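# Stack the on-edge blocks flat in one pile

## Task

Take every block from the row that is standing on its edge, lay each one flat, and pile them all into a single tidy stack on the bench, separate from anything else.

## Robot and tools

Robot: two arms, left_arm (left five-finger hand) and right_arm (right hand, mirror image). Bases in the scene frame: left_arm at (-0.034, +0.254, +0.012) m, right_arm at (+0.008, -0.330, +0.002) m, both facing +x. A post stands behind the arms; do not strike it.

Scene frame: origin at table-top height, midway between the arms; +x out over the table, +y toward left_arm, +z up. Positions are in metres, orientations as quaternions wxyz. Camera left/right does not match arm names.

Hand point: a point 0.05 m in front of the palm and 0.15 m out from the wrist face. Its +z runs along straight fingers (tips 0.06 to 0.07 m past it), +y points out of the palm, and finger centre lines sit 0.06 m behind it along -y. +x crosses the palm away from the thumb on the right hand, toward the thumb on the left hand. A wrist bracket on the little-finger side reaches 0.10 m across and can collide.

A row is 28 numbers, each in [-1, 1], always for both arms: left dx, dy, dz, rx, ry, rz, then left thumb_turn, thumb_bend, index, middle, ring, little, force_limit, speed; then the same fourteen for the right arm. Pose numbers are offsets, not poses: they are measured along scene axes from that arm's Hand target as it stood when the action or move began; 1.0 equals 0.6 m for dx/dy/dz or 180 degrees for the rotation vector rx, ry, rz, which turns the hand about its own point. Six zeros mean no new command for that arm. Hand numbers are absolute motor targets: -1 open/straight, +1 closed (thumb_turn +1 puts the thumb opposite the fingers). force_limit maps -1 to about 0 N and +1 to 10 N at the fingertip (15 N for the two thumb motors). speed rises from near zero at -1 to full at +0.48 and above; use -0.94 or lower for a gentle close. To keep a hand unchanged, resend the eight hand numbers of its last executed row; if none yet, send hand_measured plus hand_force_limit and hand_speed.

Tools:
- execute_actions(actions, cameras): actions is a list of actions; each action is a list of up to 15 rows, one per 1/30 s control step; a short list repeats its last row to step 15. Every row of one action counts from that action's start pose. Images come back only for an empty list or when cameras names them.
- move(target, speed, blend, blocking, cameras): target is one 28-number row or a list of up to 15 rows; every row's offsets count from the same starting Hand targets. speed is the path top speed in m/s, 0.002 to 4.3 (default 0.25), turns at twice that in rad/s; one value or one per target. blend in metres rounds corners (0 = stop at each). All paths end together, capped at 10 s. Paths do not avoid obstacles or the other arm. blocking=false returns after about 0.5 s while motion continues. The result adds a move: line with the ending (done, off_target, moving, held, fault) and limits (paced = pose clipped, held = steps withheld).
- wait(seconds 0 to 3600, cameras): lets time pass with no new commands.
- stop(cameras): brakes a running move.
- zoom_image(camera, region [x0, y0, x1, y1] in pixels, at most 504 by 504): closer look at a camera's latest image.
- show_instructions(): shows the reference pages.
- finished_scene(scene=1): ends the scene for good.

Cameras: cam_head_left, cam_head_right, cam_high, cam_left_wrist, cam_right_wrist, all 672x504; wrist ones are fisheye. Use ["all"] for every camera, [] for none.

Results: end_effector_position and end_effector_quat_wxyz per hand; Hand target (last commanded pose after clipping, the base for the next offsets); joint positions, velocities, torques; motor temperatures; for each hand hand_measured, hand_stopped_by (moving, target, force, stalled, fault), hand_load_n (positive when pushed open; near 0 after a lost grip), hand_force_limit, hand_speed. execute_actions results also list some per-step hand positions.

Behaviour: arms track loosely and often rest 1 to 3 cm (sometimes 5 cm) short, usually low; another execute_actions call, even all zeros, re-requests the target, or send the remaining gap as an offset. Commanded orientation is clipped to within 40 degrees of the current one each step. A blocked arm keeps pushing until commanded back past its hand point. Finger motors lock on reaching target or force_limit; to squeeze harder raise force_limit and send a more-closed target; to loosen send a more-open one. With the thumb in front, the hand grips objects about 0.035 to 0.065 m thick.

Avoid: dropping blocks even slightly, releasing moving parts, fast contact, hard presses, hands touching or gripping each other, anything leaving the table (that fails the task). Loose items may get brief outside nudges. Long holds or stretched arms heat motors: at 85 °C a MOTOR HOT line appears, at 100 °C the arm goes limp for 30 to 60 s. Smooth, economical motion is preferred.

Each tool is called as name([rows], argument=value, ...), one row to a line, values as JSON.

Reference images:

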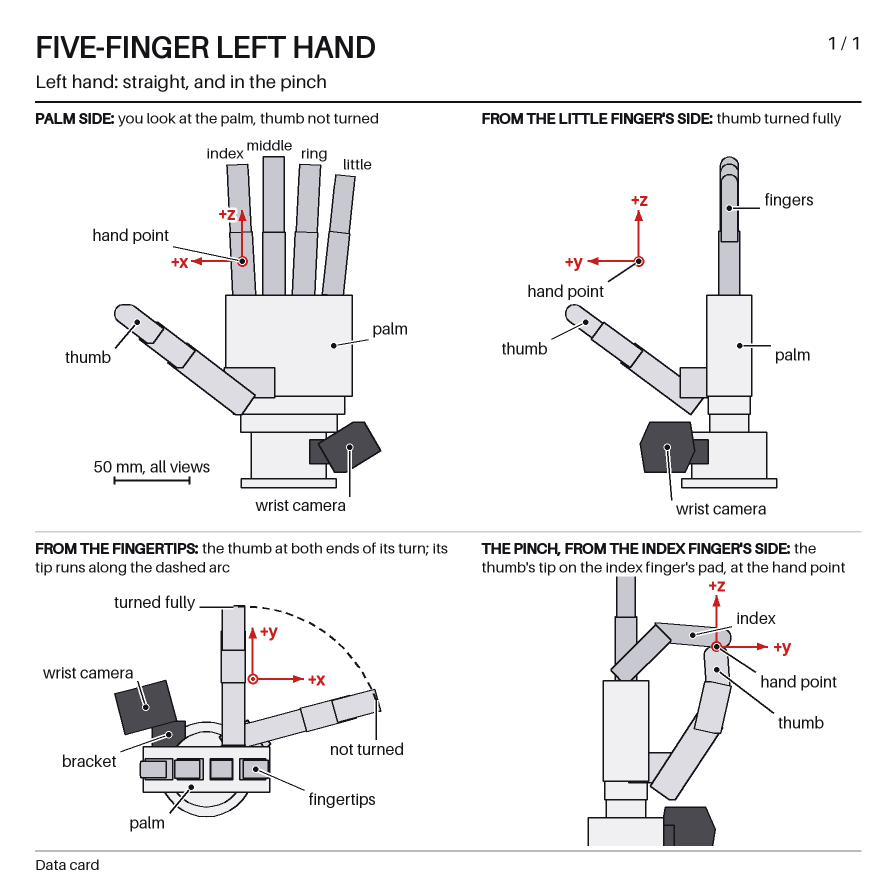

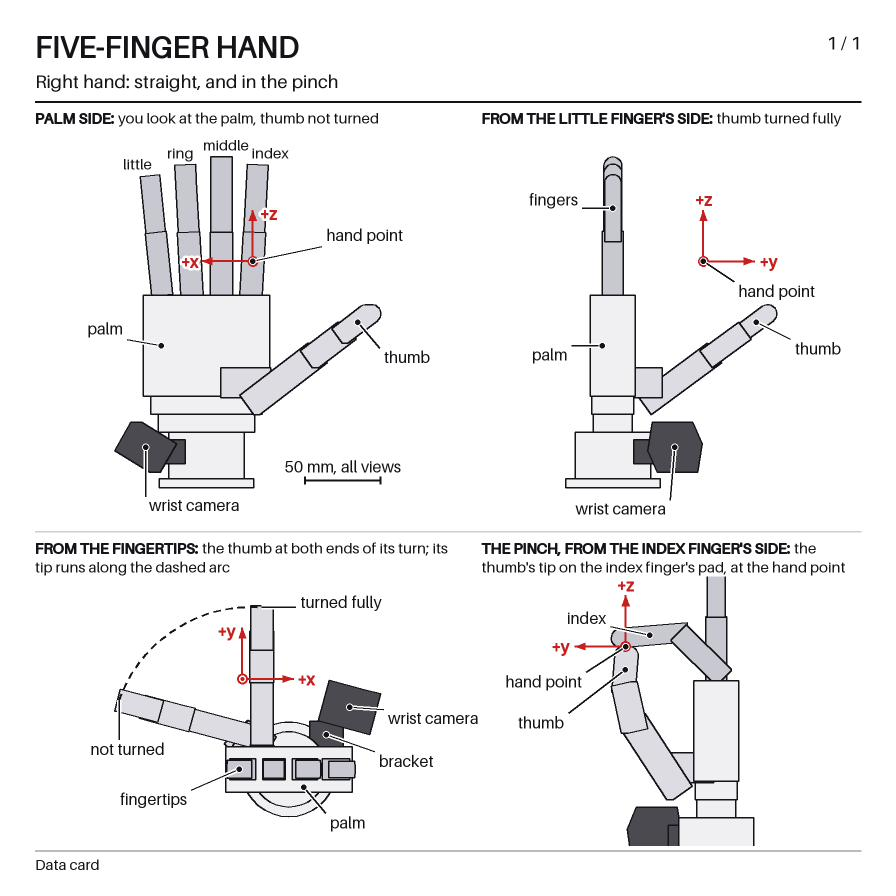

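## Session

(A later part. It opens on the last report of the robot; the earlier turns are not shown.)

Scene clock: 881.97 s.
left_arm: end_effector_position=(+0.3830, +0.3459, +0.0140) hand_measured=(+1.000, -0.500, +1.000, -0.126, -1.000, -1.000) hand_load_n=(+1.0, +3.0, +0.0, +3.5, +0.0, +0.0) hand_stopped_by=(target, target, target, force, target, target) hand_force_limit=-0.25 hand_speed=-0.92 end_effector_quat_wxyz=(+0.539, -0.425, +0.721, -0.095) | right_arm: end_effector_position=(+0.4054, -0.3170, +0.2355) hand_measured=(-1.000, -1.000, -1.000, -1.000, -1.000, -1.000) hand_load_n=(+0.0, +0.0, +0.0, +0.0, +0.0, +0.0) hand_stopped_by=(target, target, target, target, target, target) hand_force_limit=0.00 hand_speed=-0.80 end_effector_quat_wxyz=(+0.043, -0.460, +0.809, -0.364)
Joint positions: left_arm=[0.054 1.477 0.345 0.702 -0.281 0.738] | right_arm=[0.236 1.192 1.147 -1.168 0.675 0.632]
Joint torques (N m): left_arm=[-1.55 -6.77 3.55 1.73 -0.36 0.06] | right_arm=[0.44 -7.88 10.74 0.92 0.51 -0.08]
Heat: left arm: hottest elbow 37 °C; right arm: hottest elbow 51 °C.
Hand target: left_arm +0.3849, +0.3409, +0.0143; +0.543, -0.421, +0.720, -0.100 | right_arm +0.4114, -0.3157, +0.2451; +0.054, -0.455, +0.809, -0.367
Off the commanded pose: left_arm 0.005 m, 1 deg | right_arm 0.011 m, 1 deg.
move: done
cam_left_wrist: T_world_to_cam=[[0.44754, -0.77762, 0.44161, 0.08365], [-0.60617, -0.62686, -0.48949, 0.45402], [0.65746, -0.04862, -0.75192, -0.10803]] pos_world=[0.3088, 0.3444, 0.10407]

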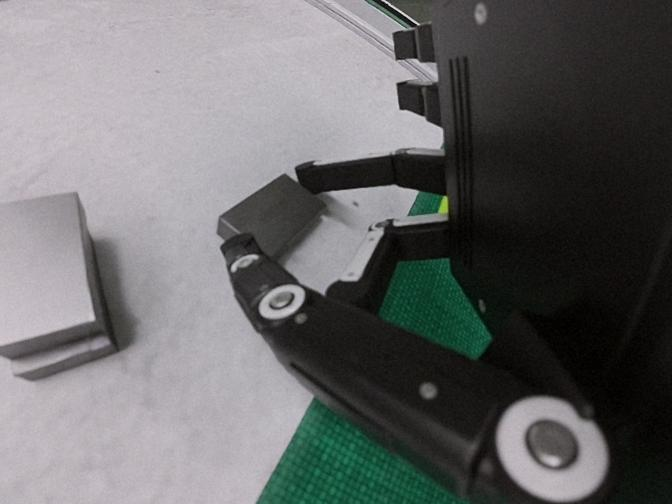

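move([
  [0,-0.006,-0.007,0,0,0,1,-0.5,1,0.3,-1,-1,-0.25,-0.92,0,0,0,0,0,0,-1,-1,-1,-1,-1,-1,0,-0.8],
  [0,-0.012,-0.013,0,0,0,1,-0.5,1,0.3,-1,-1,-0.25,-0.92,0,0,0,0,0,0,-1,-1,-1,-1,-1,-1,0,-0.8],
], speed=0.04, cameras=["cam_left_wrist"])

zoom_image(camera="cam_left_wrist", region=[180, 120, 430, 320])

Scene clock: 883.63 s.
left_arm: end_effector_position=(+0.3855, +0.3412, +0.0121) hand_measured=(+1.000, -0.500, +1.000, -0.126, -1.000, -1.000) hand_load_n=(+1.0, +3.0, +0.0, +3.5, +0.0, +0.0) hand_stopped_by=(target, target, target, force, target, target) hand_force_limit=-0.25 hand_speed=-0.92 end_effector_quat_wxyz=(+0.547, -0.422, +0.717, -0.093) | right_arm: end_effector_position=(+0.4054, -0.3170, +0.2355) hand_measured=(-1.000, -1.000, -1.000, -1.000, -1.000, -1.000) hand_load_n=(+0.0, +0.0, -0.5, +0.0, +0.0, +0.0) hand_stopped_by=(target, target, target, target, target, target) hand_force_limit=0.00 hand_speed=-0.80 end_effector_quat_wxyz=(+0.043, -0.460, +0.809, -0.364)
Joint positions: left_arm=[0.032 1.504 0.342 0.746 -0.308 0.738] | right_arm=[0.236 1.192 1.147 -1.168 0.675 0.632]
Joint torques (N m): left_arm=[-1.79 -6.18 3.3 1.46 -0.22 -0.05] | right_arm=[0.38 -7.88 10.74 0.94 0.51 -0.08]
Heat: left arm: hottest elbow 37 °C; right arm: hottest elbow 51 °C.
Hand target: left_arm +0.3851, +0.3336, +0.0067; +0.543, -0.421, +0.719, -0.100 | right_arm +0.4114, -0.3157, +0.2451; +0.054, -0.455, +0.809, -0.367
Off the commanded pose: left_arm 0.009 m, 1 deg | right_arm 0.011 m, 1 deg.
move: done
cam_left_wrist: T_world_to_cam=[[0.44295, -0.78143, 0.4395, 0.08285], [-0.59775, -0.62276, -0.50484, 0.44721], [0.6682, -0.03909, -0.74295, -0.11879]] pos_world=[0.31, 0.3386, 0.1011]

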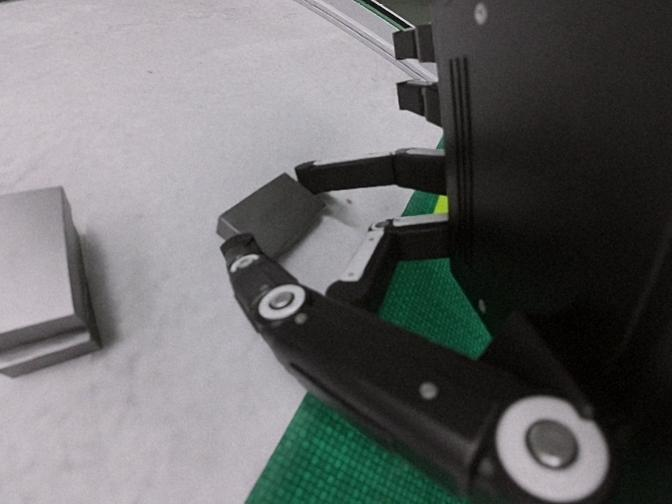

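Scaled by 2.016 from the camera's image (finer frame: 960x720).

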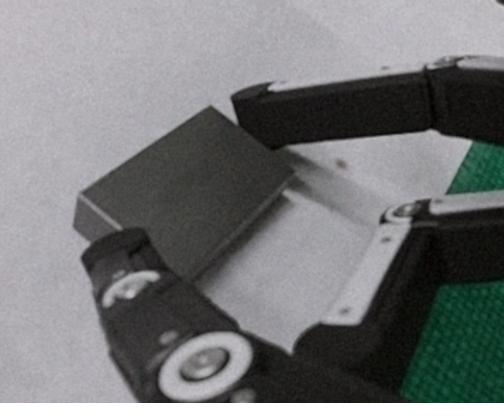

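move([
  [0,-0.004,-0.004,0,0,0,1,-0.5,1,0.3,-1,-1,-0.25,-0.92,0,0,0,0,0,0,-1,-1,-1,-1,-1,-1,0,-0.8],
  [-0.003,-0.008,-0.008,0,0,0,1,-0.5,1,0.3,-1,-1,-0.25,-0.92,0,0,0,0,0,0,-1,-1,-1,-1,-1,-1,0,-0.8],
], speed=0.04, cameras=["cam_left_wrist","cam_high"])

zoom_image(camera="cam_left_wrist", region=[180, 120, 430, 320])

Scene clock: 885.23 s.
left_arm: end_effector_position=(+0.3865, +0.3378, +0.0112) hand_measured=(+1.000, -0.500, +1.000, -0.126, -1.000, -1.000) hand_load_n=(+1.0, +3.0, +0.0, +3.5, +0.0, +0.0) hand_stopped_by=(target, target, target, force, target, target) hand_force_limit=-0.25 hand_speed=-0.92 end_effector_quat_wxyz=(+0.552, -0.420, +0.715, -0.093) | right_arm: end_effector_position=(+0.4054, -0.3170, +0.2355) hand_measured=(-1.000, -1.000, -1.000, -1.000, -1.000, -1.000) hand_load_n=(+0.0, +0.0, +0.0, +0.0, +0.0, +0.0) hand_stopped_by=(target, target, target, target, target, target) hand_force_limit=0.00 hand_speed=-0.80 end_effector_quat_wxyz=(+0.043, -0.460, +0.809, -0.364)
Joint positions: left_arm=[0.016 1.519 0.339 0.774 -0.325 0.737] | right_arm=[0.236 1.192 1.147 -1.168 0.675 0.632]
Joint torques (N m): left_arm=[-1.9 -6.01 2.96 1.29 -0.16 -0.11] | right_arm=[0.38 -7.94 10.74 0.92 0.51 -0.08]
Heat: left arm: hottest elbow 37 °C; right arm: hottest elbow 51 °C.
Hand target: left_arm +0.3832, +0.3287, +0.0017; +0.543, -0.421, +0.720, -0.100 | right_arm +0.4114, -0.3157, +0.2451; +0.054, -0.455, +0.809, -0.367
Off the commanded pose: left_arm 0.013 m, 1 deg | right_arm 0.011 m, 1 deg.
move: off_target (left_arm)
cam_left_wrist: T_world_to_cam=[[0.43904, -0.78381, 0.43919, 0.08245], [-0.59244, -0.62005, -0.51435, 0.44231], [0.67547, -0.03438, -0.73659, -0.12472]] pos_world=[0.31009, 0.33459, 0.09942]
Images, in order (width x height): cam_high 672x504, cam_left_wrist 672x504.

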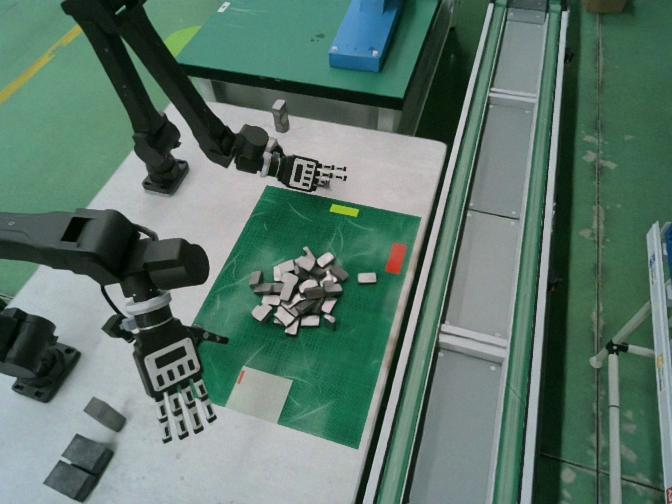

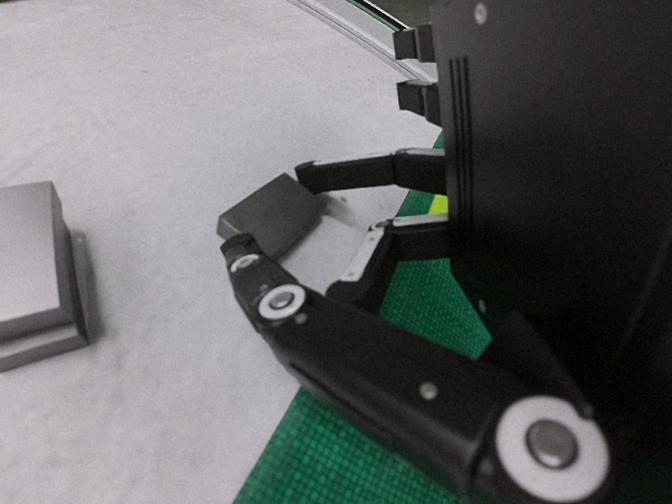

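Scaled by 2.016 from the camera's image (finer frame: 960x720).

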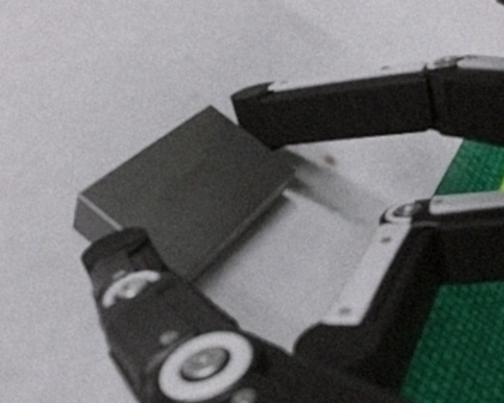

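move([
  [0,0,0,0,0,0,1,-0.5,1,-0.14,-1,-1,-0.5,-0.95,0,0,0,0,0,0,-1,-1,-1,-1,-1,-1,0,-0.8],
  [0,-0.004,-0.005,0,0,0,1,-0.5,1,-0.14,-1,-1,-0.5,-0.95,0,0,0,0,0,0,-1,-1,-1,-1,-1,-1,0,-0.8],
], speed=0.04, cameras=["cam_left_wrist"])

zoom_image(camera="cam_left_wrist", region=[180, 120, 430, 320])

Scene clock: 888.20 s.
left_arm: end_effector_position=(+0.3862, +0.3360, +0.0085) hand_measured=(+1.000, -0.500, +1.000, -0.140, -1.000, -1.000) hand_load_n=(-1.5, +1.5, +0.0, +1.5, +0.0, +0.0) hand_stopped_by=(target, target, target, target, target, target) hand_force_limit=-0.50 hand_speed=-0.95 end_effector_quat_wxyz=(+0.552, -0.420, +0.714, -0.092) | right_arm: end_effector_position=(+0.4054, -0.3170, +0.2355) hand_measured=(-1.000, -1.000, -1.000, -1.000, -1.000, -1.000) hand_load_n=(+0.0, +0.0, +0.0, +0.0, +0.0, +0.0) hand_stopped_by=(target, target, target, target, target, target) hand_force_limit=0.00 hand_speed=-0.80 end_effector_quat_wxyz=(+0.043, -0.460, +0.809, -0.364)
Joint positions: left_arm=[0.008 1.532 0.338 0.787 -0.335 0.734] | right_arm=[0.236 1.192 1.147 -1.168 0.675 0.632]
Joint torques (N m): left_arm=[-1.9 -6.01 2.89 1.32 -0.08 -0.12] | right_arm=[0.44 -7.88 10.74 0.92 0.51 -0.08]
Heat: left arm: hottest elbow 37 °C; right arm: hottest elbow 51 °C.
Hand target: left_arm +0.3831, +0.3264, -0.0014; +0.543, -0.421, +0.720, -0.100 | right_arm +0.4114, -0.3157, +0.2451; +0.054, -0.455, +0.809, -0.367
Off the commanded pose: left_arm 0.014 m, 2 deg | right_arm 0.011 m, 1 deg.
move: off_target (left_arm)
cam_left_wrist: T_world_to_cam=[[0.44083, -0.78359, 0.43777, 0.08159], [-0.59133, -0.62046, -0.51513, 0.43937], [0.67527, -0.03178, -0.73688, -0.12742]] pos_world=[0.30989, 0.33249, 0.09672]

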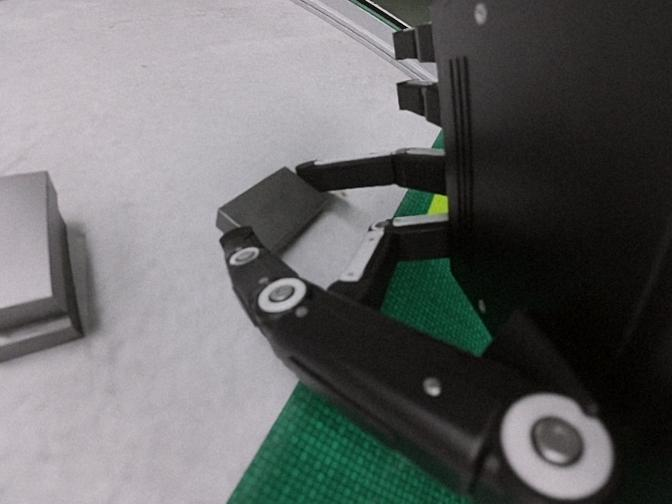

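Scaled by 2.016 from the camera's image (finer frame: 960x720).

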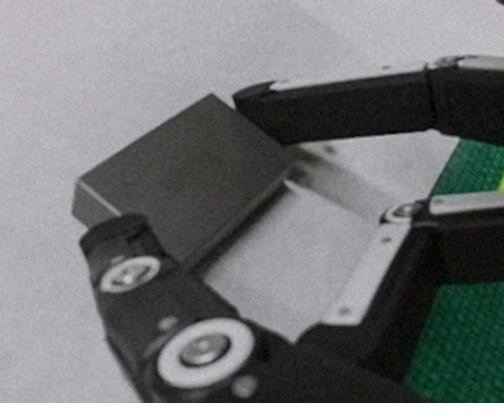

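move([
  [0,0.002,0.004,0,0,0,1,-0.5,1,-0.14,-1,-1,-0.5,-0.95,0,0,0,0,0,0,-1,-1,-1,-1,-1,-1,0,-0.8],
  [0,0.002,0.004,0,0,0,1,-0.5,1,0.3,-1,-1,-0.25,-0.92,0,0,0,0,0,0,-1,-1,-1,-1,-1,-1,0,-0.8],
], speed=0.04, cameras=["cam_left_wrist"])

zoom_image(camera="cam_left_wrist", region=[180, 120, 430, 320])

Scene clock: 889.97 s.
left_arm: end_effector_position=(+0.3862, +0.3359, +0.0085) hand_measured=(+1.000, -0.500, +1.000, -0.126, -1.000, -1.000) hand_load_n=(-1.5, +2.5, +0.0, +4.5, +0.0, -0.5) hand_stopped_by=(target, target, target, force, target, target) hand_force_limit=-0.25 hand_speed=-0.92 end_effector_quat_wxyz=(+0.552, -0.420, +0.714, -0.092) | right_arm: end_effector_position=(+0.4054, -0.3170, +0.2355) hand_measured=(-1.000, -1.000, -1.000, -1.000, -1.000, -1.000) hand_load_n=(+0.0, +0.0, +0.0, +0.0, +0.0, +0.0) hand_stopped_by=(target, target, target, target, target, target) hand_force_limit=0.00 hand_speed=-0.80 end_effector_quat_wxyz=(+0.043, -0.460, +0.809, -0.364)
Joint positions: left_arm=[0.008 1.532 0.338 0.787 -0.334 0.734] | right_arm=[0.236 1.192 1.147 -1.168 0.675 0.632]
Joint torques (N m): left_arm=[-1.61 -6.77 2.96 0.94 0.05 -0.11] | right_arm=[0.44 -7.88 10.74 0.94 0.51 -0.08]
Heat: left arm: hottest elbow 37 °C; right arm: hottest elbow 51 °C.
Hand target: left_arm +0.3831, +0.3276, +0.0010; +0.543, -0.421, +0.720, -0.100 | right_arm +0.4114, -0.3157, +0.2451; +0.054, -0.455, +0.809, -0.367
Off the commanded pose: left_arm 0.012 m, 1 deg | right_arm 0.011 m, 1 deg.
move: off_target (left_arm); target 2's new numbers were sent with left_arm's hand 0.012 m and 2 deg from that target
cam_left_wrist: T_world_to_cam=[[0.44057, -0.78366, 0.43791, 0.08168], [-0.59147, -0.62036, -0.51509, 0.43938], [0.67532, -0.03208, -0.73683, -0.12734]] pos_world=[0.30989, 0.33249, 0.09672]

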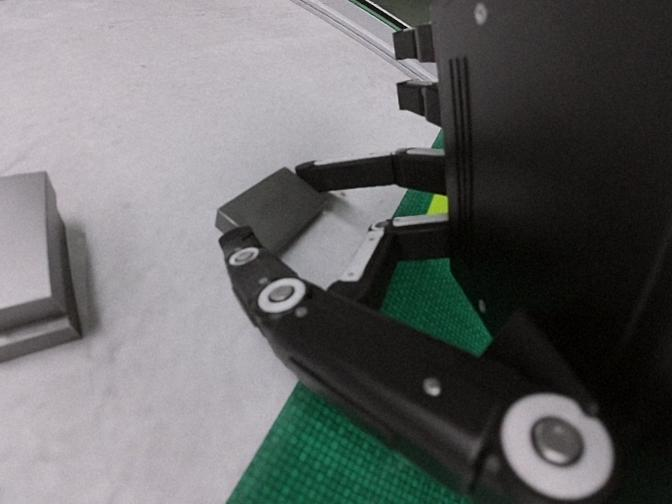

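Scaled by 2.016 from the camera's image (finer frame: 960x720).

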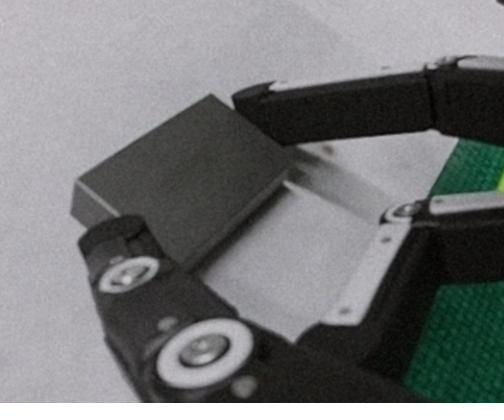

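move([
  [0.009,0.018,0.026,0,0,0,1,-0.5,1,0.3,-1,-1,-0.25,-0.92,0,0,0,0,0,0,-1,-1,-1,-1,-1,-1,0,-0.8],
  [0.009,0.018,0.145,0,0,0,1,-0.5,1,0.3,-1,-1,-0.25,-0.92,0,0,0,0,0,0,-1,-1,-1,-1,-1,-1,0,-0.8],
], speed=0.08, cameras=["cam_left_wrist"])

zoom_image(camera="cam_left_wrist", region=[180, 120, 430, 320])

Scene clock: 892.97 s.
left_arm: end_effector_position=(+0.3693, +0.3328, +0.0646) hand_measured=(+1.000, -0.500, +1.000, -0.126, -1.000, -1.000) hand_load_n=(+1.0, +2.5, +0.0, +3.5, +0.0, +0.0) hand_stopped_by=(target, target, target, force, target, target) hand_force_limit=-0.25 hand_speed=-0.92 end_effector_quat_wxyz=(+0.524, -0.418, +0.737, -0.091) | right_arm: end_effector_position=(+0.4054, -0.3170, +0.2355) hand_measured=(-1.000, -1.000, -1.000, -1.000, -1.000, -1.000) hand_load_n=(+0.0, +0.0, +0.0, +0.0, +0.0, +0.0) hand_stopped_by=(target, target, target, target, target, target) hand_force_limit=0.00 hand_speed=-0.80 end_effector_quat_wxyz=(+0.043, -0.460, +0.809, -0.364)
Joint positions: left_arm=[0.018 1.204 0.375 0.357 -0.295 0.735] | right_arm=[0.236 1.192 1.147 -1.168 0.675 0.632]
Joint torques (N m): left_arm=[0.5 -6.53 8.29 0.85 -0.18 0.07] | right_arm=[0.44 -7.88 10.74 0.92 0.51 -0.08]
Heat: left arm: hottest elbow 37 °C; right arm: hottest elbow 51 °C.
Hand target: left_arm +0.3885, +0.3384, +0.0881; +0.543, -0.421, +0.720, -0.100 | right_arm +0.4114, -0.3157, +0.2451; +0.054, -0.455, +0.809, -0.367
Off the commanded pose: left_arm 0.031 m, 3 deg | right_arm 0.011 m, 1 deg.
move: off_target (left_arm)
cam_left_wrist: T_world_to_cam=[[0.44803, -0.78801, 0.42226, 0.06177], [-0.63933, -0.61256, -0.46479, 0.46817], [0.62492, -0.06172, -0.77825, -0.04355]] pos_world=[0.29886, 0.33277, 0.15762]

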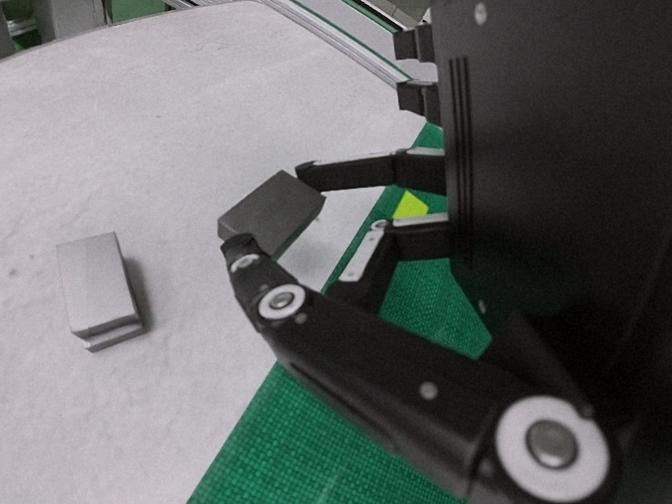

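Scaled by 2.016 from the camera's image (finer frame: 960x720).

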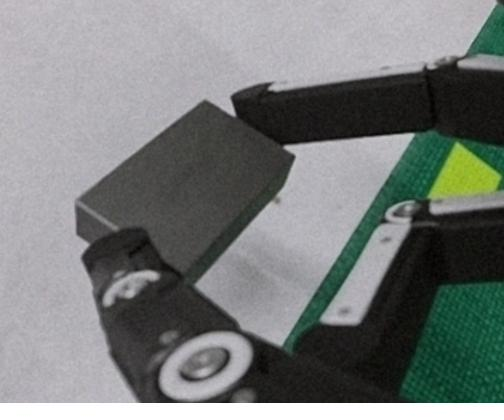

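move(target=[-0.0758,0.082,0.01,0,0,0.3367,1,-0.5,1,0.3,-1,-1,-0.25,-0.92,0,0,0,0,0,0,-1,-1,-1,-1,-1,-1,0,-0.8], speed=0.15, cameras=["cam_left_wrist"])

zoom_image(camera="cam_left_wrist", region=[180, 120, 430, 320])

Scene clock: 901.00 s.
left_arm: end_effector_position=(+0.3277, +0.3831, +0.0830) hand_measured=(+1.000, -0.500, +1.000, -0.126, -1.000, -1.000) hand_load_n=(+1.0, +2.5, +0.0, +3.5, +0.0, +0.0) hand_stopped_by=(target, target, target, force, target, target) hand_force_limit=-0.25 hand_speed=-0.92 end_effector_quat_wxyz=(-0.513, +0.721, -0.424, -0.194) | right_arm: end_effector_position=(+0.4054, -0.3170, +0.2355) hand_measured=(-1.000, -1.000, -1.000, -1.000, -1.000, -1.000) hand_load_n=(+0.0, +0.5, +0.0, +0.0, +0.0, +0.0) hand_stopped_by=(target, target, target, target, target, target) hand_force_limit=0.00 hand_speed=-0.80 end_effector_quat_wxyz=(+0.043, -0.460, +0.809, -0.364)
Joint positions: left_arm=[-0.069 1.463 0.794 -0.682 -1.149 -0.438] | right_arm=[0.236 1.192 1.147 -1.168 0.675 0.632]
Joint torques (N m): left_arm=[0.38 -8.64 8.12 -0.53 -1.25 0.02] | right_arm=[0.44 -7.94 10.74 0.92 0.51 -0.08]
Heat: left arm: hottest elbow 37 °C; right arm: hottest elbow 51 °C.
Hand target: left_arm +0.3430, +0.3876, +0.0941; -0.519, +0.727, -0.409, -0.188 | right_arm +0.4114, -0.3157, +0.2451; +0.054, -0.455, +0.809, -0.367
Off the commanded pose: left_arm 0.019 m, 2 deg | right_arm 0.011 m, 1 deg.
move: off_target (left_arm)
cam_left_wrist: T_world_to_cam=[[0.90775, -0.01797, 0.41913, -0.33311], [0.2141, -0.83932, -0.4997, 0.29104], [0.36076, 0.54334, -0.75805, -0.14702]] pos_world=[0.29311, 0.31817, 0.1736]

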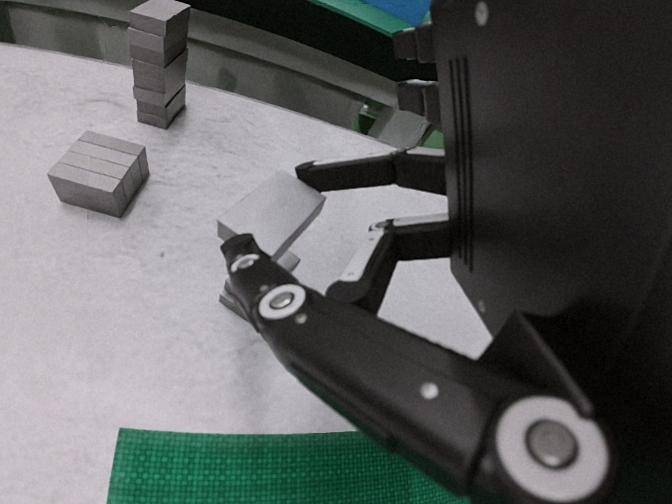

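Scaled by 2.016 from the camera's image (finer frame: 960x720).

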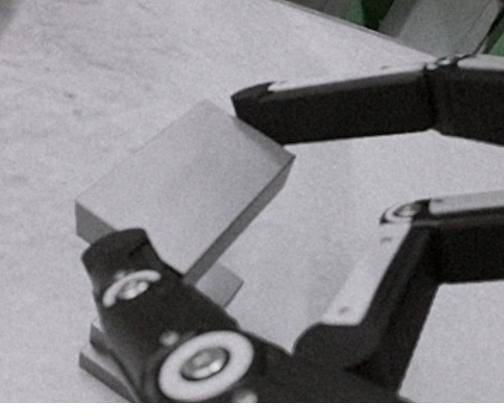

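move(target=[-0.015,0.0075,-0.07,0,0,0,1,-0.5,1,0.3,-1,-1,-0.25,-0.92,0,0,0,0,0,0,-1,-1,-1,-1,-1,-1,0,-0.8], speed=0.1, cameras=["cam_left_wrist"])

zoom_image(camera="cam_left_wrist", region=[180, 120, 430, 320])

Scene clock: 902.97 s.
left_arm: end_effector_position=(+0.3325, +0.3867, +0.0502) hand_measured=(+1.000, -0.500, +1.000, -0.126, -1.000, -1.000) hand_load_n=(+0.5, +3.0, +0.0, +4.0, +0.0, +0.0) hand_stopped_by=(target, target, target, force, target, target) hand_force_limit=-0.25 hand_speed=-0.92 end_effector_quat_wxyz=(-0.517, +0.726, -0.413, -0.186) | right_arm: end_effector_position=(+0.4054, -0.3170, +0.2355) hand_measured=(-1.000, -1.000, -1.000, -1.000, -1.000, -1.000) hand_load_n=(+0.0, +0.0, +0.0, +0.0, +0.0, +0.0) hand_stopped_by=(target, target, target, target, target, target) hand_force_limit=0.00 hand_speed=-0.80 end_effector_quat_wxyz=(+0.043, -0.460, +0.809, -0.364)
Joint positions: left_arm=[-0.058 1.532 0.757 -0.544 -1.15 -0.434] | right_arm=[0.236 1.192 1.147 -1.168 0.675 0.632]
Joint torques (N m): left_arm=[0.44 -9.58 5.03 0.24 -1.12 0.24] | right_arm=[0.44 -7.88 10.74 0.94 0.51 -0.08]
Heat: left arm: hottest elbow 37 °C; right arm: hottest elbow 51 °C.
Hand target: left_arm +0.3341, +0.3921, +0.0522; -0.519, +0.727, -0.409, -0.188 | right_arm +0.4114, -0.3157, +0.2451; +0.054, -0.455, +0.809, -0.367
Off the commanded pose: left_arm 0.006 m, 1 deg | right_arm 0.011 m, 1 deg.
move: done
cam_left_wrist: T_world_to_cam=[[0.89538, -0.00899, 0.44522, -0.32439], [0.23631, -0.83782, -0.49216, 0.26831], [0.37744, 0.54588, -0.74804, -0.18261]] pos_world=[0.29598, 0.32156, 0.13987]

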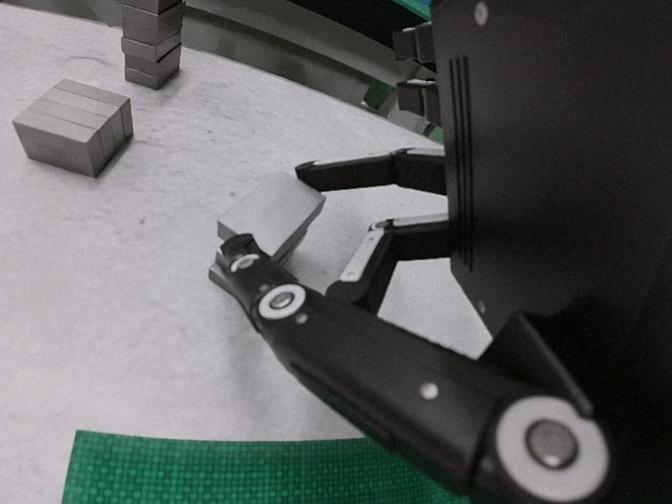

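Scaled by 2.016 from the camera's image (finer frame: 960x720).

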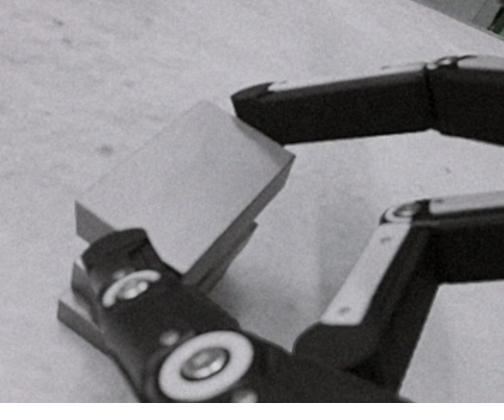

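move(target=[0.001,0.008,-0.0235,0,0,-0.0111,1,-0.5,1,0.3,-1,-1,-0.25,-0.92,0,0,0,0,0,0,-1,-1,-1,-1,-1,-1,0,-0.8], speed=0.06, cameras=["cam_left_wrist"])

zoom_image(camera="cam_left_wrist", region=[180, 120, 430, 320])

Scene clock: 905.90 s.
left_arm: end_effector_position=(+0.3349, +0.3919, +0.0388) hand_measured=(+1.000, -0.500, +1.000, -0.126, -1.000, -1.000) hand_load_n=(+1.0, +2.5, +0.0, +4.0, +0.0, +0.0) hand_stopped_by=(target, target, target, force, target, target) hand_force_limit=-0.25 hand_speed=-0.92 end_effector_quat_wxyz=(-0.523, +0.719, -0.423, -0.175) | right_arm: end_effector_position=(+0.4054, -0.3170, +0.2355) hand_measured=(-1.000, -1.000, -1.000, -1.000, -1.000, -1.000) hand_load_n=(+0.0, +0.0, +0.0, +0.0, +0.0, +0.0) hand_stopped_by=(target, target, target, target, target, target) hand_force_limit=0.00 hand_speed=-0.80 end_effector_quat_wxyz=(+0.043, -0.460, +0.809, -0.364)
Joint positions: left_arm=[-0.046 1.539 0.712 -0.385 -1.139 -0.325] | right_arm=[0.236 1.192 1.147 -1.168 0.675 0.632]
Joint torques (N m): left_arm=[0.38 -9.11 4.64 0.39 -0.95 0.24] | right_arm=[0.44 -7.88 10.74 0.92 0.51 -0.08]
Heat: left arm: hottest elbow 37 °C; right arm: hottest elbow 51 °C.
Hand target: left_arm +0.3346, +0.3969, +0.0380; -0.523, +0.719, -0.421, -0.179 | right_arm +0.4114, -0.3157, +0.2451; +0.054, -0.455, +0.809, -0.367
Off the commanded pose: left_arm 0.005 m, 0 deg | right_arm 0.011 m, 1 deg.
move: done
cam_left_wrist: T_world_to_cam=[[0.8913, -0.04008, 0.45164, -0.30812], [0.21174, -0.844, -0.49278, 0.2771], [0.40094, 0.53484, -0.74377, -0.19849]] pos_world=[0.29553, 0.32769, 0.12807]

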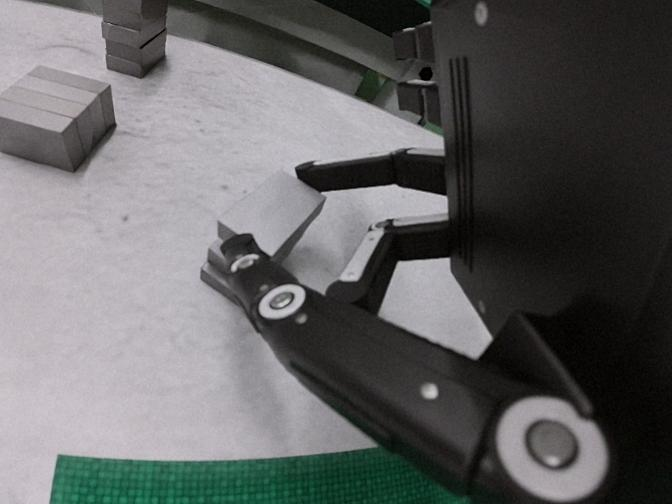

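Scaled by 2.016 from the camera's image (finer frame: 960x720).

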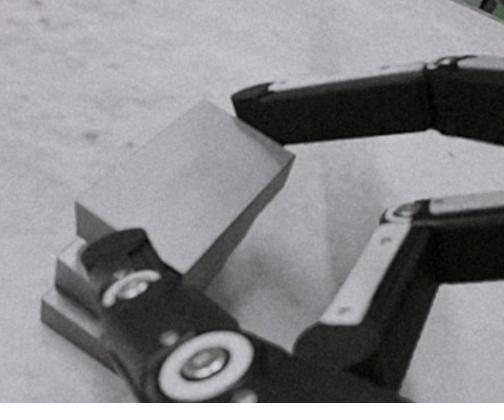

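move(target=[-0.003,0.0,-0.009,0,0,0,1,-0.5,1,0.3,-1,-1,-0.25,-0.92,0,0,0,0,0,0,-1,-1,-1,-1,-1,-1,0,-0.8], speed=0.03, cameras=["cam_left_wrist"])

zoom_image(camera="cam_left_wrist", region=[180, 120, 430, 320])

Scene clock: 909.13 s.
left_arm: end_effector_position=(+0.3330, +0.3920, +0.0340) hand_measured=(+1.000, -0.500, +1.000, -0.126, -1.000, -1.000) hand_load_n=(+0.5, +2.5, +0.0, +3.5, +0.0, +0.0) hand_stopped_by=(target, target, target, force, target, target) hand_force_limit=-0.25 hand_speed=-0.92 end_effector_quat_wxyz=(-0.523, +0.719, -0.423, -0.175) | right_arm: end_effector_position=(+0.4054, -0.3170, +0.2355) hand_measured=(-1.000, -1.000, -1.000, -1.000, -1.000, -1.000) hand_load_n=(+0.0, +0.0, +0.0, +0.0, +0.0, -0.5) hand_stopped_by=(target, target, target, target, target, target) hand_force_limit=0.00 hand_speed=-0.80 end_effector_quat_wxyz=(+0.043, -0.460, +0.809, -0.364)
Joint positions: left_arm=[-0.046 1.546 0.703 -0.367 -1.138 -0.323] | right_arm=[0.236 1.192 1.147 -1.168 0.675 0.632]
Joint torques (N m): left_arm=[0.44 -8.94 4.57 0.44 -0.95 0.23] | right_arm=[0.44 -7.88 10.73 0.94 0.51 -0.08]
Heat: left arm: hottest elbow 37 °C; right arm: hottest elbow 51 °C.
Hand target: left_arm +0.3327, +0.3969, +0.0326; -0.522, +0.719, -0.422, -0.179 | right_arm +0.4114, -0.3157, +0.2451; +0.054, -0.455, +0.809, -0.367
Off the commanded pose: left_arm 0.005 m, 1 deg | right_arm 0.011 m, 1 deg.
move: done
cam_left_wrist: T_world_to_cam=[[0.89153, -0.04082, 0.45112, -0.30392], [0.21074, -0.8442, -0.49287, 0.2757], [0.40096, 0.53448, -0.74402, -0.20122]] pos_world=[0.29353, 0.32789, 0.12327]

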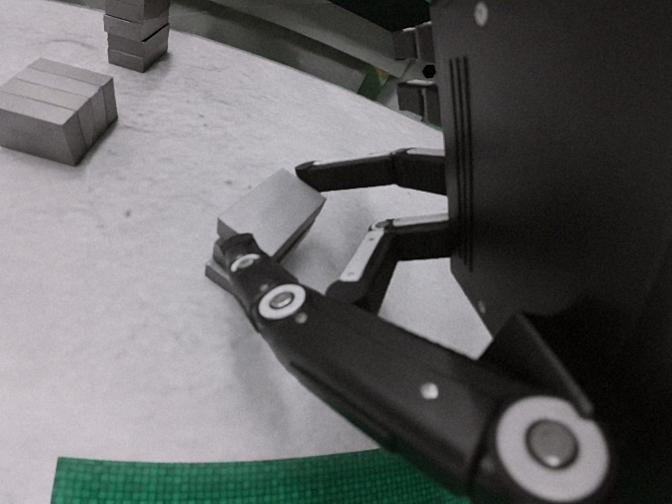

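Scaled by 2.016 from the camera's image (finer frame: 960x720).

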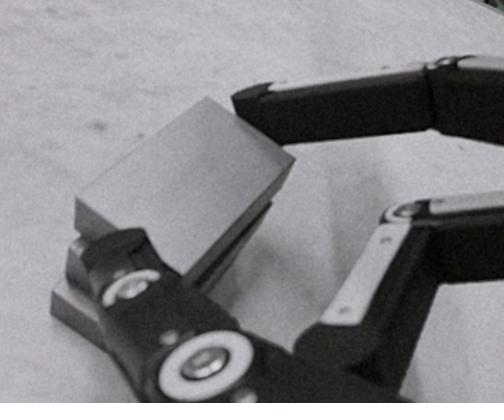

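move(target=[-0.004,0.0,-0.007,0,0,0,1,-0.5,1,0.3,-1,-1,-0.25,-0.92,0,0,0,0,0,0,-1,-1,-1,-1,-1,-1,0,-0.8], speed=0.03, cameras=["cam_left_wrist"])

zoom_image(camera="cam_left_wrist", region=[180, 120, 430, 320])

Scene clock: 910.77 s.
left_arm: end_effector_position=(+0.3332, +0.3920, +0.0327) hand_measured=(+1.000, -0.500, +1.000, -0.126, -1.000, -1.000) hand_load_n=(+0.0, +2.5, +0.0, +4.0, +0.0, +0.0) hand_stopped_by=(target, target, target, force, target, target) hand_force_limit=-0.25 hand_speed=-0.92 end_effector_quat_wxyz=(-0.525, +0.720, -0.421, -0.172) | right_arm: end_effector_position=(+0.4054, -0.3170, +0.2355) hand_measured=(-1.000, -1.000, -1.000, -1.000, -1.000, -1.000) hand_load_n=(+0.0, +0.0, +0.0, +0.0, +0.0, +0.0) hand_stopped_by=(target, target, target, target, target, target) hand_force_limit=0.00 hand_speed=-0.80 end_effector_quat_wxyz=(+0.043, -0.460, +0.809, -0.364)
Joint positions: left_arm=[-0.046 1.547 0.697 -0.351 -1.138 -0.321] | right_arm=[0.236 1.192 1.147 -1.168 0.675 0.632]
Joint torques (N m): left_arm=[0.38 -8.59 4.26 0.4 -0.95 0.21] | right_arm=[0.44 -7.88 10.74 0.92 0.51 -0.08]
Heat: left arm: hottest elbow 37 °C; right arm: hottest elbow 51 °C.
Hand target: left_arm +0.3304, +0.3968, +0.0284; -0.522, +0.719, -0.421, -0.179 | right_arm +0.4114, -0.3157, +0.2451; +0.054, -0.455, +0.809, -0.367
Off the commanded pose: left_arm 0.007 m, 1 deg | right_arm 0.011 m, 1 deg.
move: done
cam_left_wrist: T_world_to_cam=[[0.88779, -0.04131, 0.45838, -0.30238], [0.2142, -0.84444, -0.49095, 0.27385], [0.40736, 0.53405, -0.74084, -0.20434]] pos_world=[0.29303, 0.32789, 0.12167]

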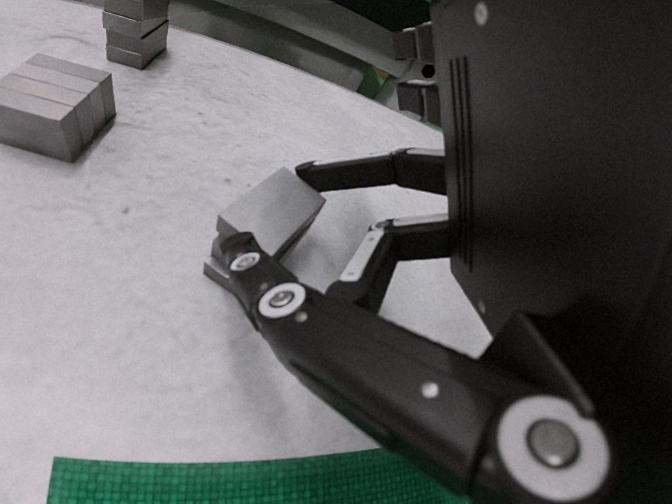

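Scaled by 2.016 from the camera's image (finer frame: 960x720).

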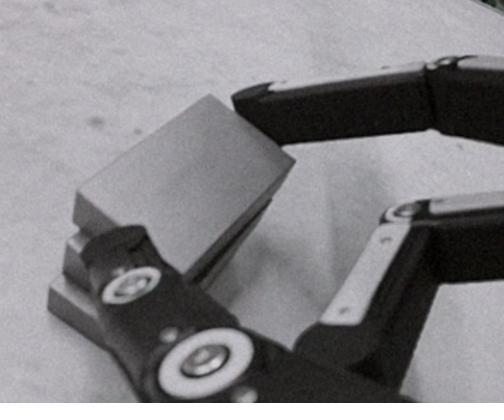

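move([
  [0,0,0,0,0,0,1,-0.5,1,-0.14,-1,-1,-0.5,-0.95,0,0,0,0,0,0,-1,-1,-1,-1,-1,-1,0,-0.8],
  [-0.001,0,-0.006,0,0,0,1,-0.5,1,-0.14,-1,-1,-0.5,-0.95,0,0,0,0,0,0,-1,-1,-1,-1,-1,-1,0,-0.8],
], speed=0.03, cameras=["cam_left_wrist"])

zoom_image(camera="cam_left_wrist", region=[180, 120, 430, 320])

Scene clock: 912.77 s.
left_arm: end_effector_position=(+0.3335, +0.3921, +0.0315) hand_measured=(+1.000, -0.500, +1.000, -0.140, -1.000, -1.000) hand_load_n=(+0.0, +1.5, +0.0, +1.5, +0.0, +0.0) hand_stopped_by=(target, target, target, target, target, target) hand_force_limit=-0.50 hand_speed=-0.95 end_effector_quat_wxyz=(-0.525, +0.719, -0.421, -0.171) | right_arm: end_effector_position=(+0.4054, -0.3170, +0.2355) hand_measured=(-1.000, -1.000, -1.000, -1.000, -1.000, -1.000) hand_load_n=(+0.0, +0.0, +0.0, +0.0, +0.0, +0.0) hand_stopped_by=(target, target, target, target, target, target) hand_force_limit=0.00 hand_speed=-0.80 end_effector_quat_wxyz=(+0.043, -0.460, +0.809, -0.364)
Joint positions: left_arm=[-0.046 1.55 0.694 -0.34 -1.139 -0.317] | right_arm=[0.236 1.192 1.147 -1.168 0.675 0.632]
Joint torques (N m): left_arm=[0.38 -8.29 4.11 0.42 -0.92 0.15] | right_arm=[0.44 -7.88 10.74 0.92 0.51 -0.08]
Heat: left arm: hottest elbow 37 °C; right arm: hottest elbow 51 °C.
Hand target: left_arm +0.3299, +0.3969, +0.0249; -0.523, +0.719, -0.421, -0.179 | right_arm +0.4114, -0.3157, +0.2451; +0.054, -0.455, +0.809, -0.367
Off the commanded pose: left_arm 0.009 m, 1 deg | right_arm 0.011 m, 1 deg.
move: done
cam_left_wrist: T_world_to_cam=[[0.88701, -0.04314, 0.45974, -0.30115], [0.21382, -0.84408, -0.49174, 0.27331], [0.40927, 0.53447, -0.73948, -0.20634]] pos_world=[0.29313, 0.32799, 0.12027]

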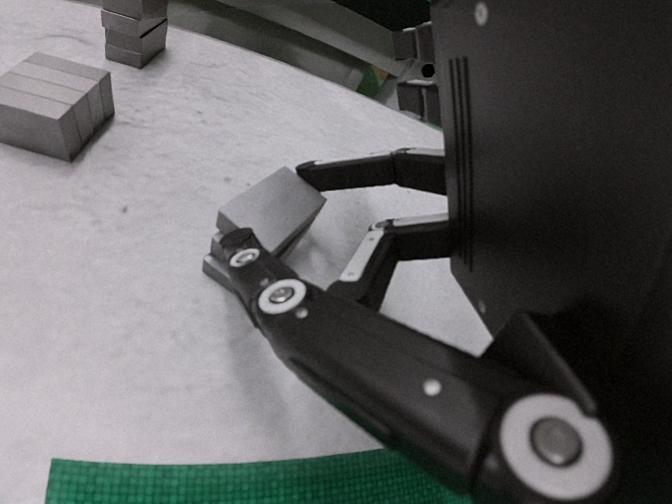

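Scaled by 2.016 from the camera's image (finer frame: 960x720).

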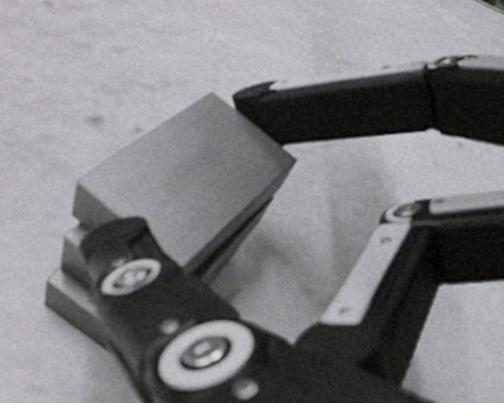

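move([
  [0,0,0,0,0,0,1,-0.5,1,-0.4,-1,-1,-0.5,-0.9,0,0,0,0,0,0,-1,-1,-1,-1,-1,-1,0,-0.8],
], speed=0.03, cameras=["cam_left_wrist"])

zoom_image(camera="cam_left_wrist", region=[180, 120, 430, 320])

Scene clock: 914.47 s.
left_arm: end_effector_position=(+0.3324, +0.3922, +0.0300) hand_measured=(+1.000, -0.500, +1.000, -0.400, -1.000, -1.000) hand_load_n=(-0.5, +0.0, +0.0, +0.0, +0.0, +0.0) hand_stopped_by=(target, target, target, target, target, target) hand_force_limit=-0.50 hand_speed=-0.90 end_effector_quat_wxyz=(-0.525, +0.719, -0.423, -0.173) | right_arm: end_effector_position=(+0.4054, -0.3170, +0.2355) hand_measured=(-1.000, -1.000, -1.000, -1.000, -1.000, -1.000) hand_load_n=(+0.0, +0.0, +0.0, +0.0, +0.0, +0.0) hand_stopped_by=(target, target, target, target, target, target) hand_force_limit=0.00 hand_speed=-0.80 end_effector_quat_wxyz=(+0.043, -0.460, +0.809, -0.364)
Joint positions: left_arm=[-0.046 1.553 0.692 -0.339 -1.139 -0.316] | right_arm=[0.236 1.192 1.147 -1.168 0.675 0.632]
Joint torques (N m): left_arm=[0.38 -8.47 4.22 0.4 -0.93 0.15] | right_arm=[0.44 -7.88 10.74 0.94 0.51 -0.08]
Heat: left arm: hottest elbow 37 °C; right arm: hottest elbow 51 °C.
Hand target: left_arm +0.3297, +0.3969, +0.0248; -0.522, +0.719, -0.422, -0.179 | right_arm +0.4114, -0.3157, +0.2451; +0.054, -0.455, +0.809, -0.367
Off the commanded pose: left_arm 0.007 m, 1 deg | right_arm 0.011 m, 1 deg.
move: done
cam_left_wrist: T_world_to_cam=[[0.88908, -0.0435, 0.45569, -0.29989], [0.21135, -0.84401, -0.49293, 0.2737], [0.40605, 0.53456, -0.7412, -0.20602]] pos_world=[0.29244, 0.32809, 0.11887]

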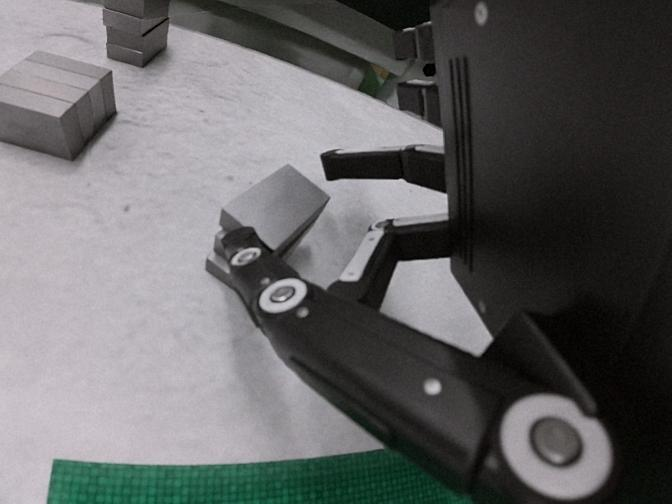

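Scaled by 2.016 from the camera's image (finer frame: 960x720).

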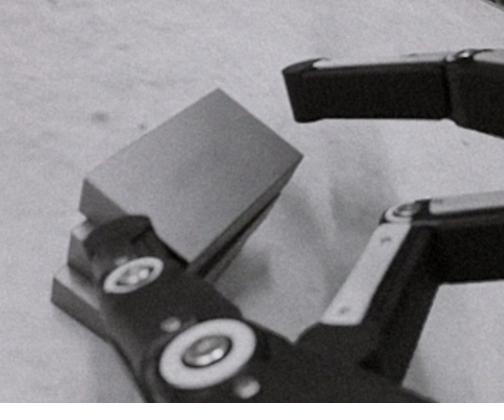

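move([
  [0.0265,-0.001,0.0265,0,0,0,1,-0.52,1,-0.45,-1,-1,-0.5,-0.9,0,0,0,0,0,0,-1,-1,-1,-1,-1,-1,0,-0.8],
  [0.0265,-0.001,0.11,0,0,0,1,-0.52,1,-0.45,-1,-1,-0.5,-0.9,0,0,0,0,0,0,-1,-1,-1,-1,-1,-1,0,-0.8],
], speed=0.06, cameras=["cam_left_wrist"])

zoom_image(camera="cam_left_wrist", region=[180, 150, 430, 350])

Scene clock: 917.80 s.
left_arm: end_effector_position=(+0.3317, +0.3922, +0.0739) hand_measured=(+1.000, -0.520, +1.000, -0.450, -1.000, -1.000) hand_load_n=(+0.5, +0.0, +0.0, +0.0, +0.0, +0.0) hand_stopped_by=(target, target, target, target, target, target) hand_force_limit=-0.50 hand_speed=-0.90 end_effector_quat_wxyz=(-0.515, +0.714, -0.435, -0.190) | right_arm: end_effector_position=(+0.4054, -0.3170, +0.2355) hand_measured=(-1.000, -1.000, -1.000, -1.000, -1.000, -1.000) hand_load_n=(+0.0, +0.0, +0.0, +0.0, +0.0, +0.0) hand_stopped_by=(target, target, target, target, target, target) hand_force_limit=0.00 hand_speed=-0.80 end_effector_quat_wxyz=(+0.043, -0.460, +0.809, -0.364)
Joint positions: left_arm=[-0.046 1.469 0.761 -0.539 -1.139 -0.316] | right_arm=[0.236 1.192 1.147 -1.168 0.675 0.632]
Joint torques (N m): left_arm=[0.38 -10.4 7.66 -0.42 -0.95 0.17] | right_arm=[0.44 -7.88 10.74 0.94 0.51 -0.08]
Heat: left arm: hottest elbow 37 °C; right arm: hottest elbow 51 °C.
Hand target: left_arm +0.3458, +0.3963, +0.0909; -0.523, +0.719, -0.421, -0.179 | right_arm +0.4114, -0.3157, +0.2451; +0.054, -0.455, +0.809, -0.367
Off the commanded pose: left_arm 0.022 m, 2 deg | right_arm 0.011 m, 1 deg.
move: off_target (left_arm)
cam_left_wrist: T_world_to_cam=[[0.90958, -0.04453, 0.41314, -0.32256], [0.18778, -0.84287, -0.50428, 0.30375], [0.37068, 0.53627, -0.7583, -0.16079]] pos_world=[0.29596, 0.32789, 0.16451]

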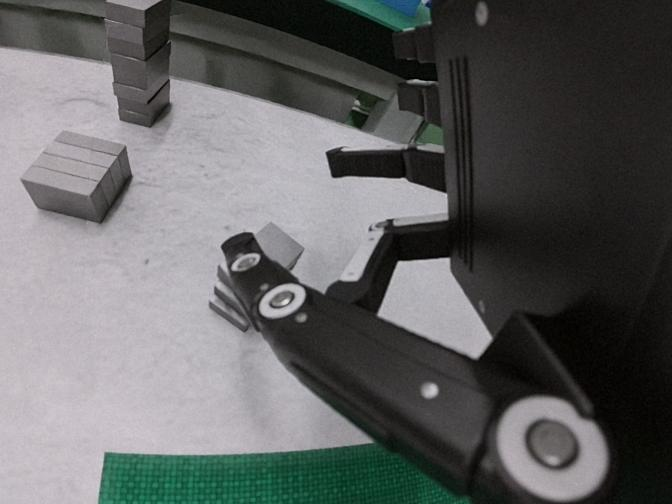

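Scaled by 2.016 from the camera's image (finer frame: 960x720).

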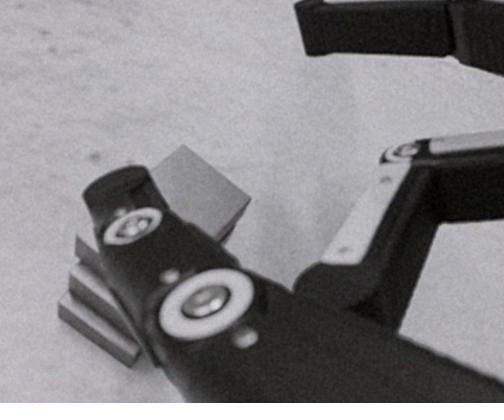

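move([
  [0,0,0.03,0,0,0,1,-0.5,1,-0.4,-1,-1,-0.55,-0.6,0,0,0,0,0,0,-1,-1,-1,-1,-1,-1,0,-0.8],
  [-0.26,0.068,0.025,-0.2298,-0.1134,-0.3079,1,-0.5,1,-0.4,-1,-1,-0.55,-0.6,0,0,0,0,0,0,-1,-1,-1,-1,-1,-1,0,-0.8],
], speed=0.15, blend=[0.01,0], cameras=["cam_left_wrist","cam_high"])

Scene clock: 928.20 s.
left_arm: end_effector_position=(+0.1849, +0.4194, +0.0903) hand_measured=(+1.000, -0.500, +1.000, -0.400, -1.000, -1.000) hand_load_n=(+0.0, +0.0, +0.0, +0.0, +0.0, +0.0) hand_stopped_by=(target, target, target, target, target, target) hand_force_limit=-0.55 hand_speed=-0.60 end_effector_quat_wxyz=(-0.314, +0.605, -0.637, +0.361) | right_arm: end_effector_position=(+0.4054, -0.3170, +0.2355) hand_measured=(-1.000, -1.000, -1.000, -1.000, -1.000, -1.000) hand_load_n=(+0.0, +0.0, +0.0, +0.0, +0.0, +0.0) hand_stopped_by=(target, target, target, target, target, target) hand_force_limit=0.00 hand_speed=-0.80 end_effector_quat_wxyz=(+0.043, -0.460, +0.809, -0.364)
Joint positions: left_arm=[1.166 0.964 0.472 -0.633 0.927 0.989] | right_arm=[0.236 1.192 1.147 -1.168 0.675 0.632]
Joint torques (N m): left_arm=[0.26 -2.67 9.25 -0.13 0.69 0.16] | right_arm=[0.44 -7.88 10.74 0.94 0.51 -0.08]
Heat: left arm: hottest elbow 38 °C; right arm: hottest elbow 51 °C.
Hand target: left_arm +0.1897, +0.4371, +0.1059; -0.331, +0.597, -0.639, +0.354 | right_arm +0.4114, -0.3157, +0.2451; +0.054, -0.455, +0.809, -0.367
Off the commanded pose: left_arm 0.024 m, 2 deg | right_arm 0.011 m, 1 deg.
move: off_target (left_arm); blend cut to 0.009 m at target 1
cam_left_wrist: T_world_to_cam=[[0.47728, -0.22553, 0.84932, -0.07804], [-0.61302, -0.77793, 0.13792, 0.4253], [0.62961, -0.58648, -0.50955, 0.29204]] pos_world=[0.11409, 0.48453, 0.15643]
Images, in order (width x height): cam_high 672x504, cam_left_wrist 672x504.

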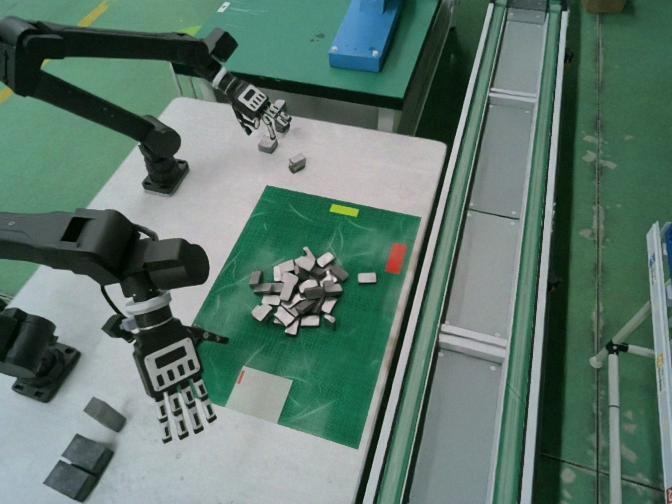

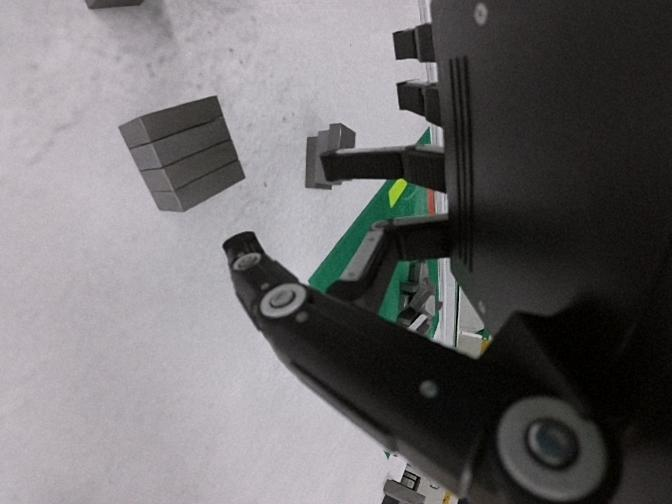

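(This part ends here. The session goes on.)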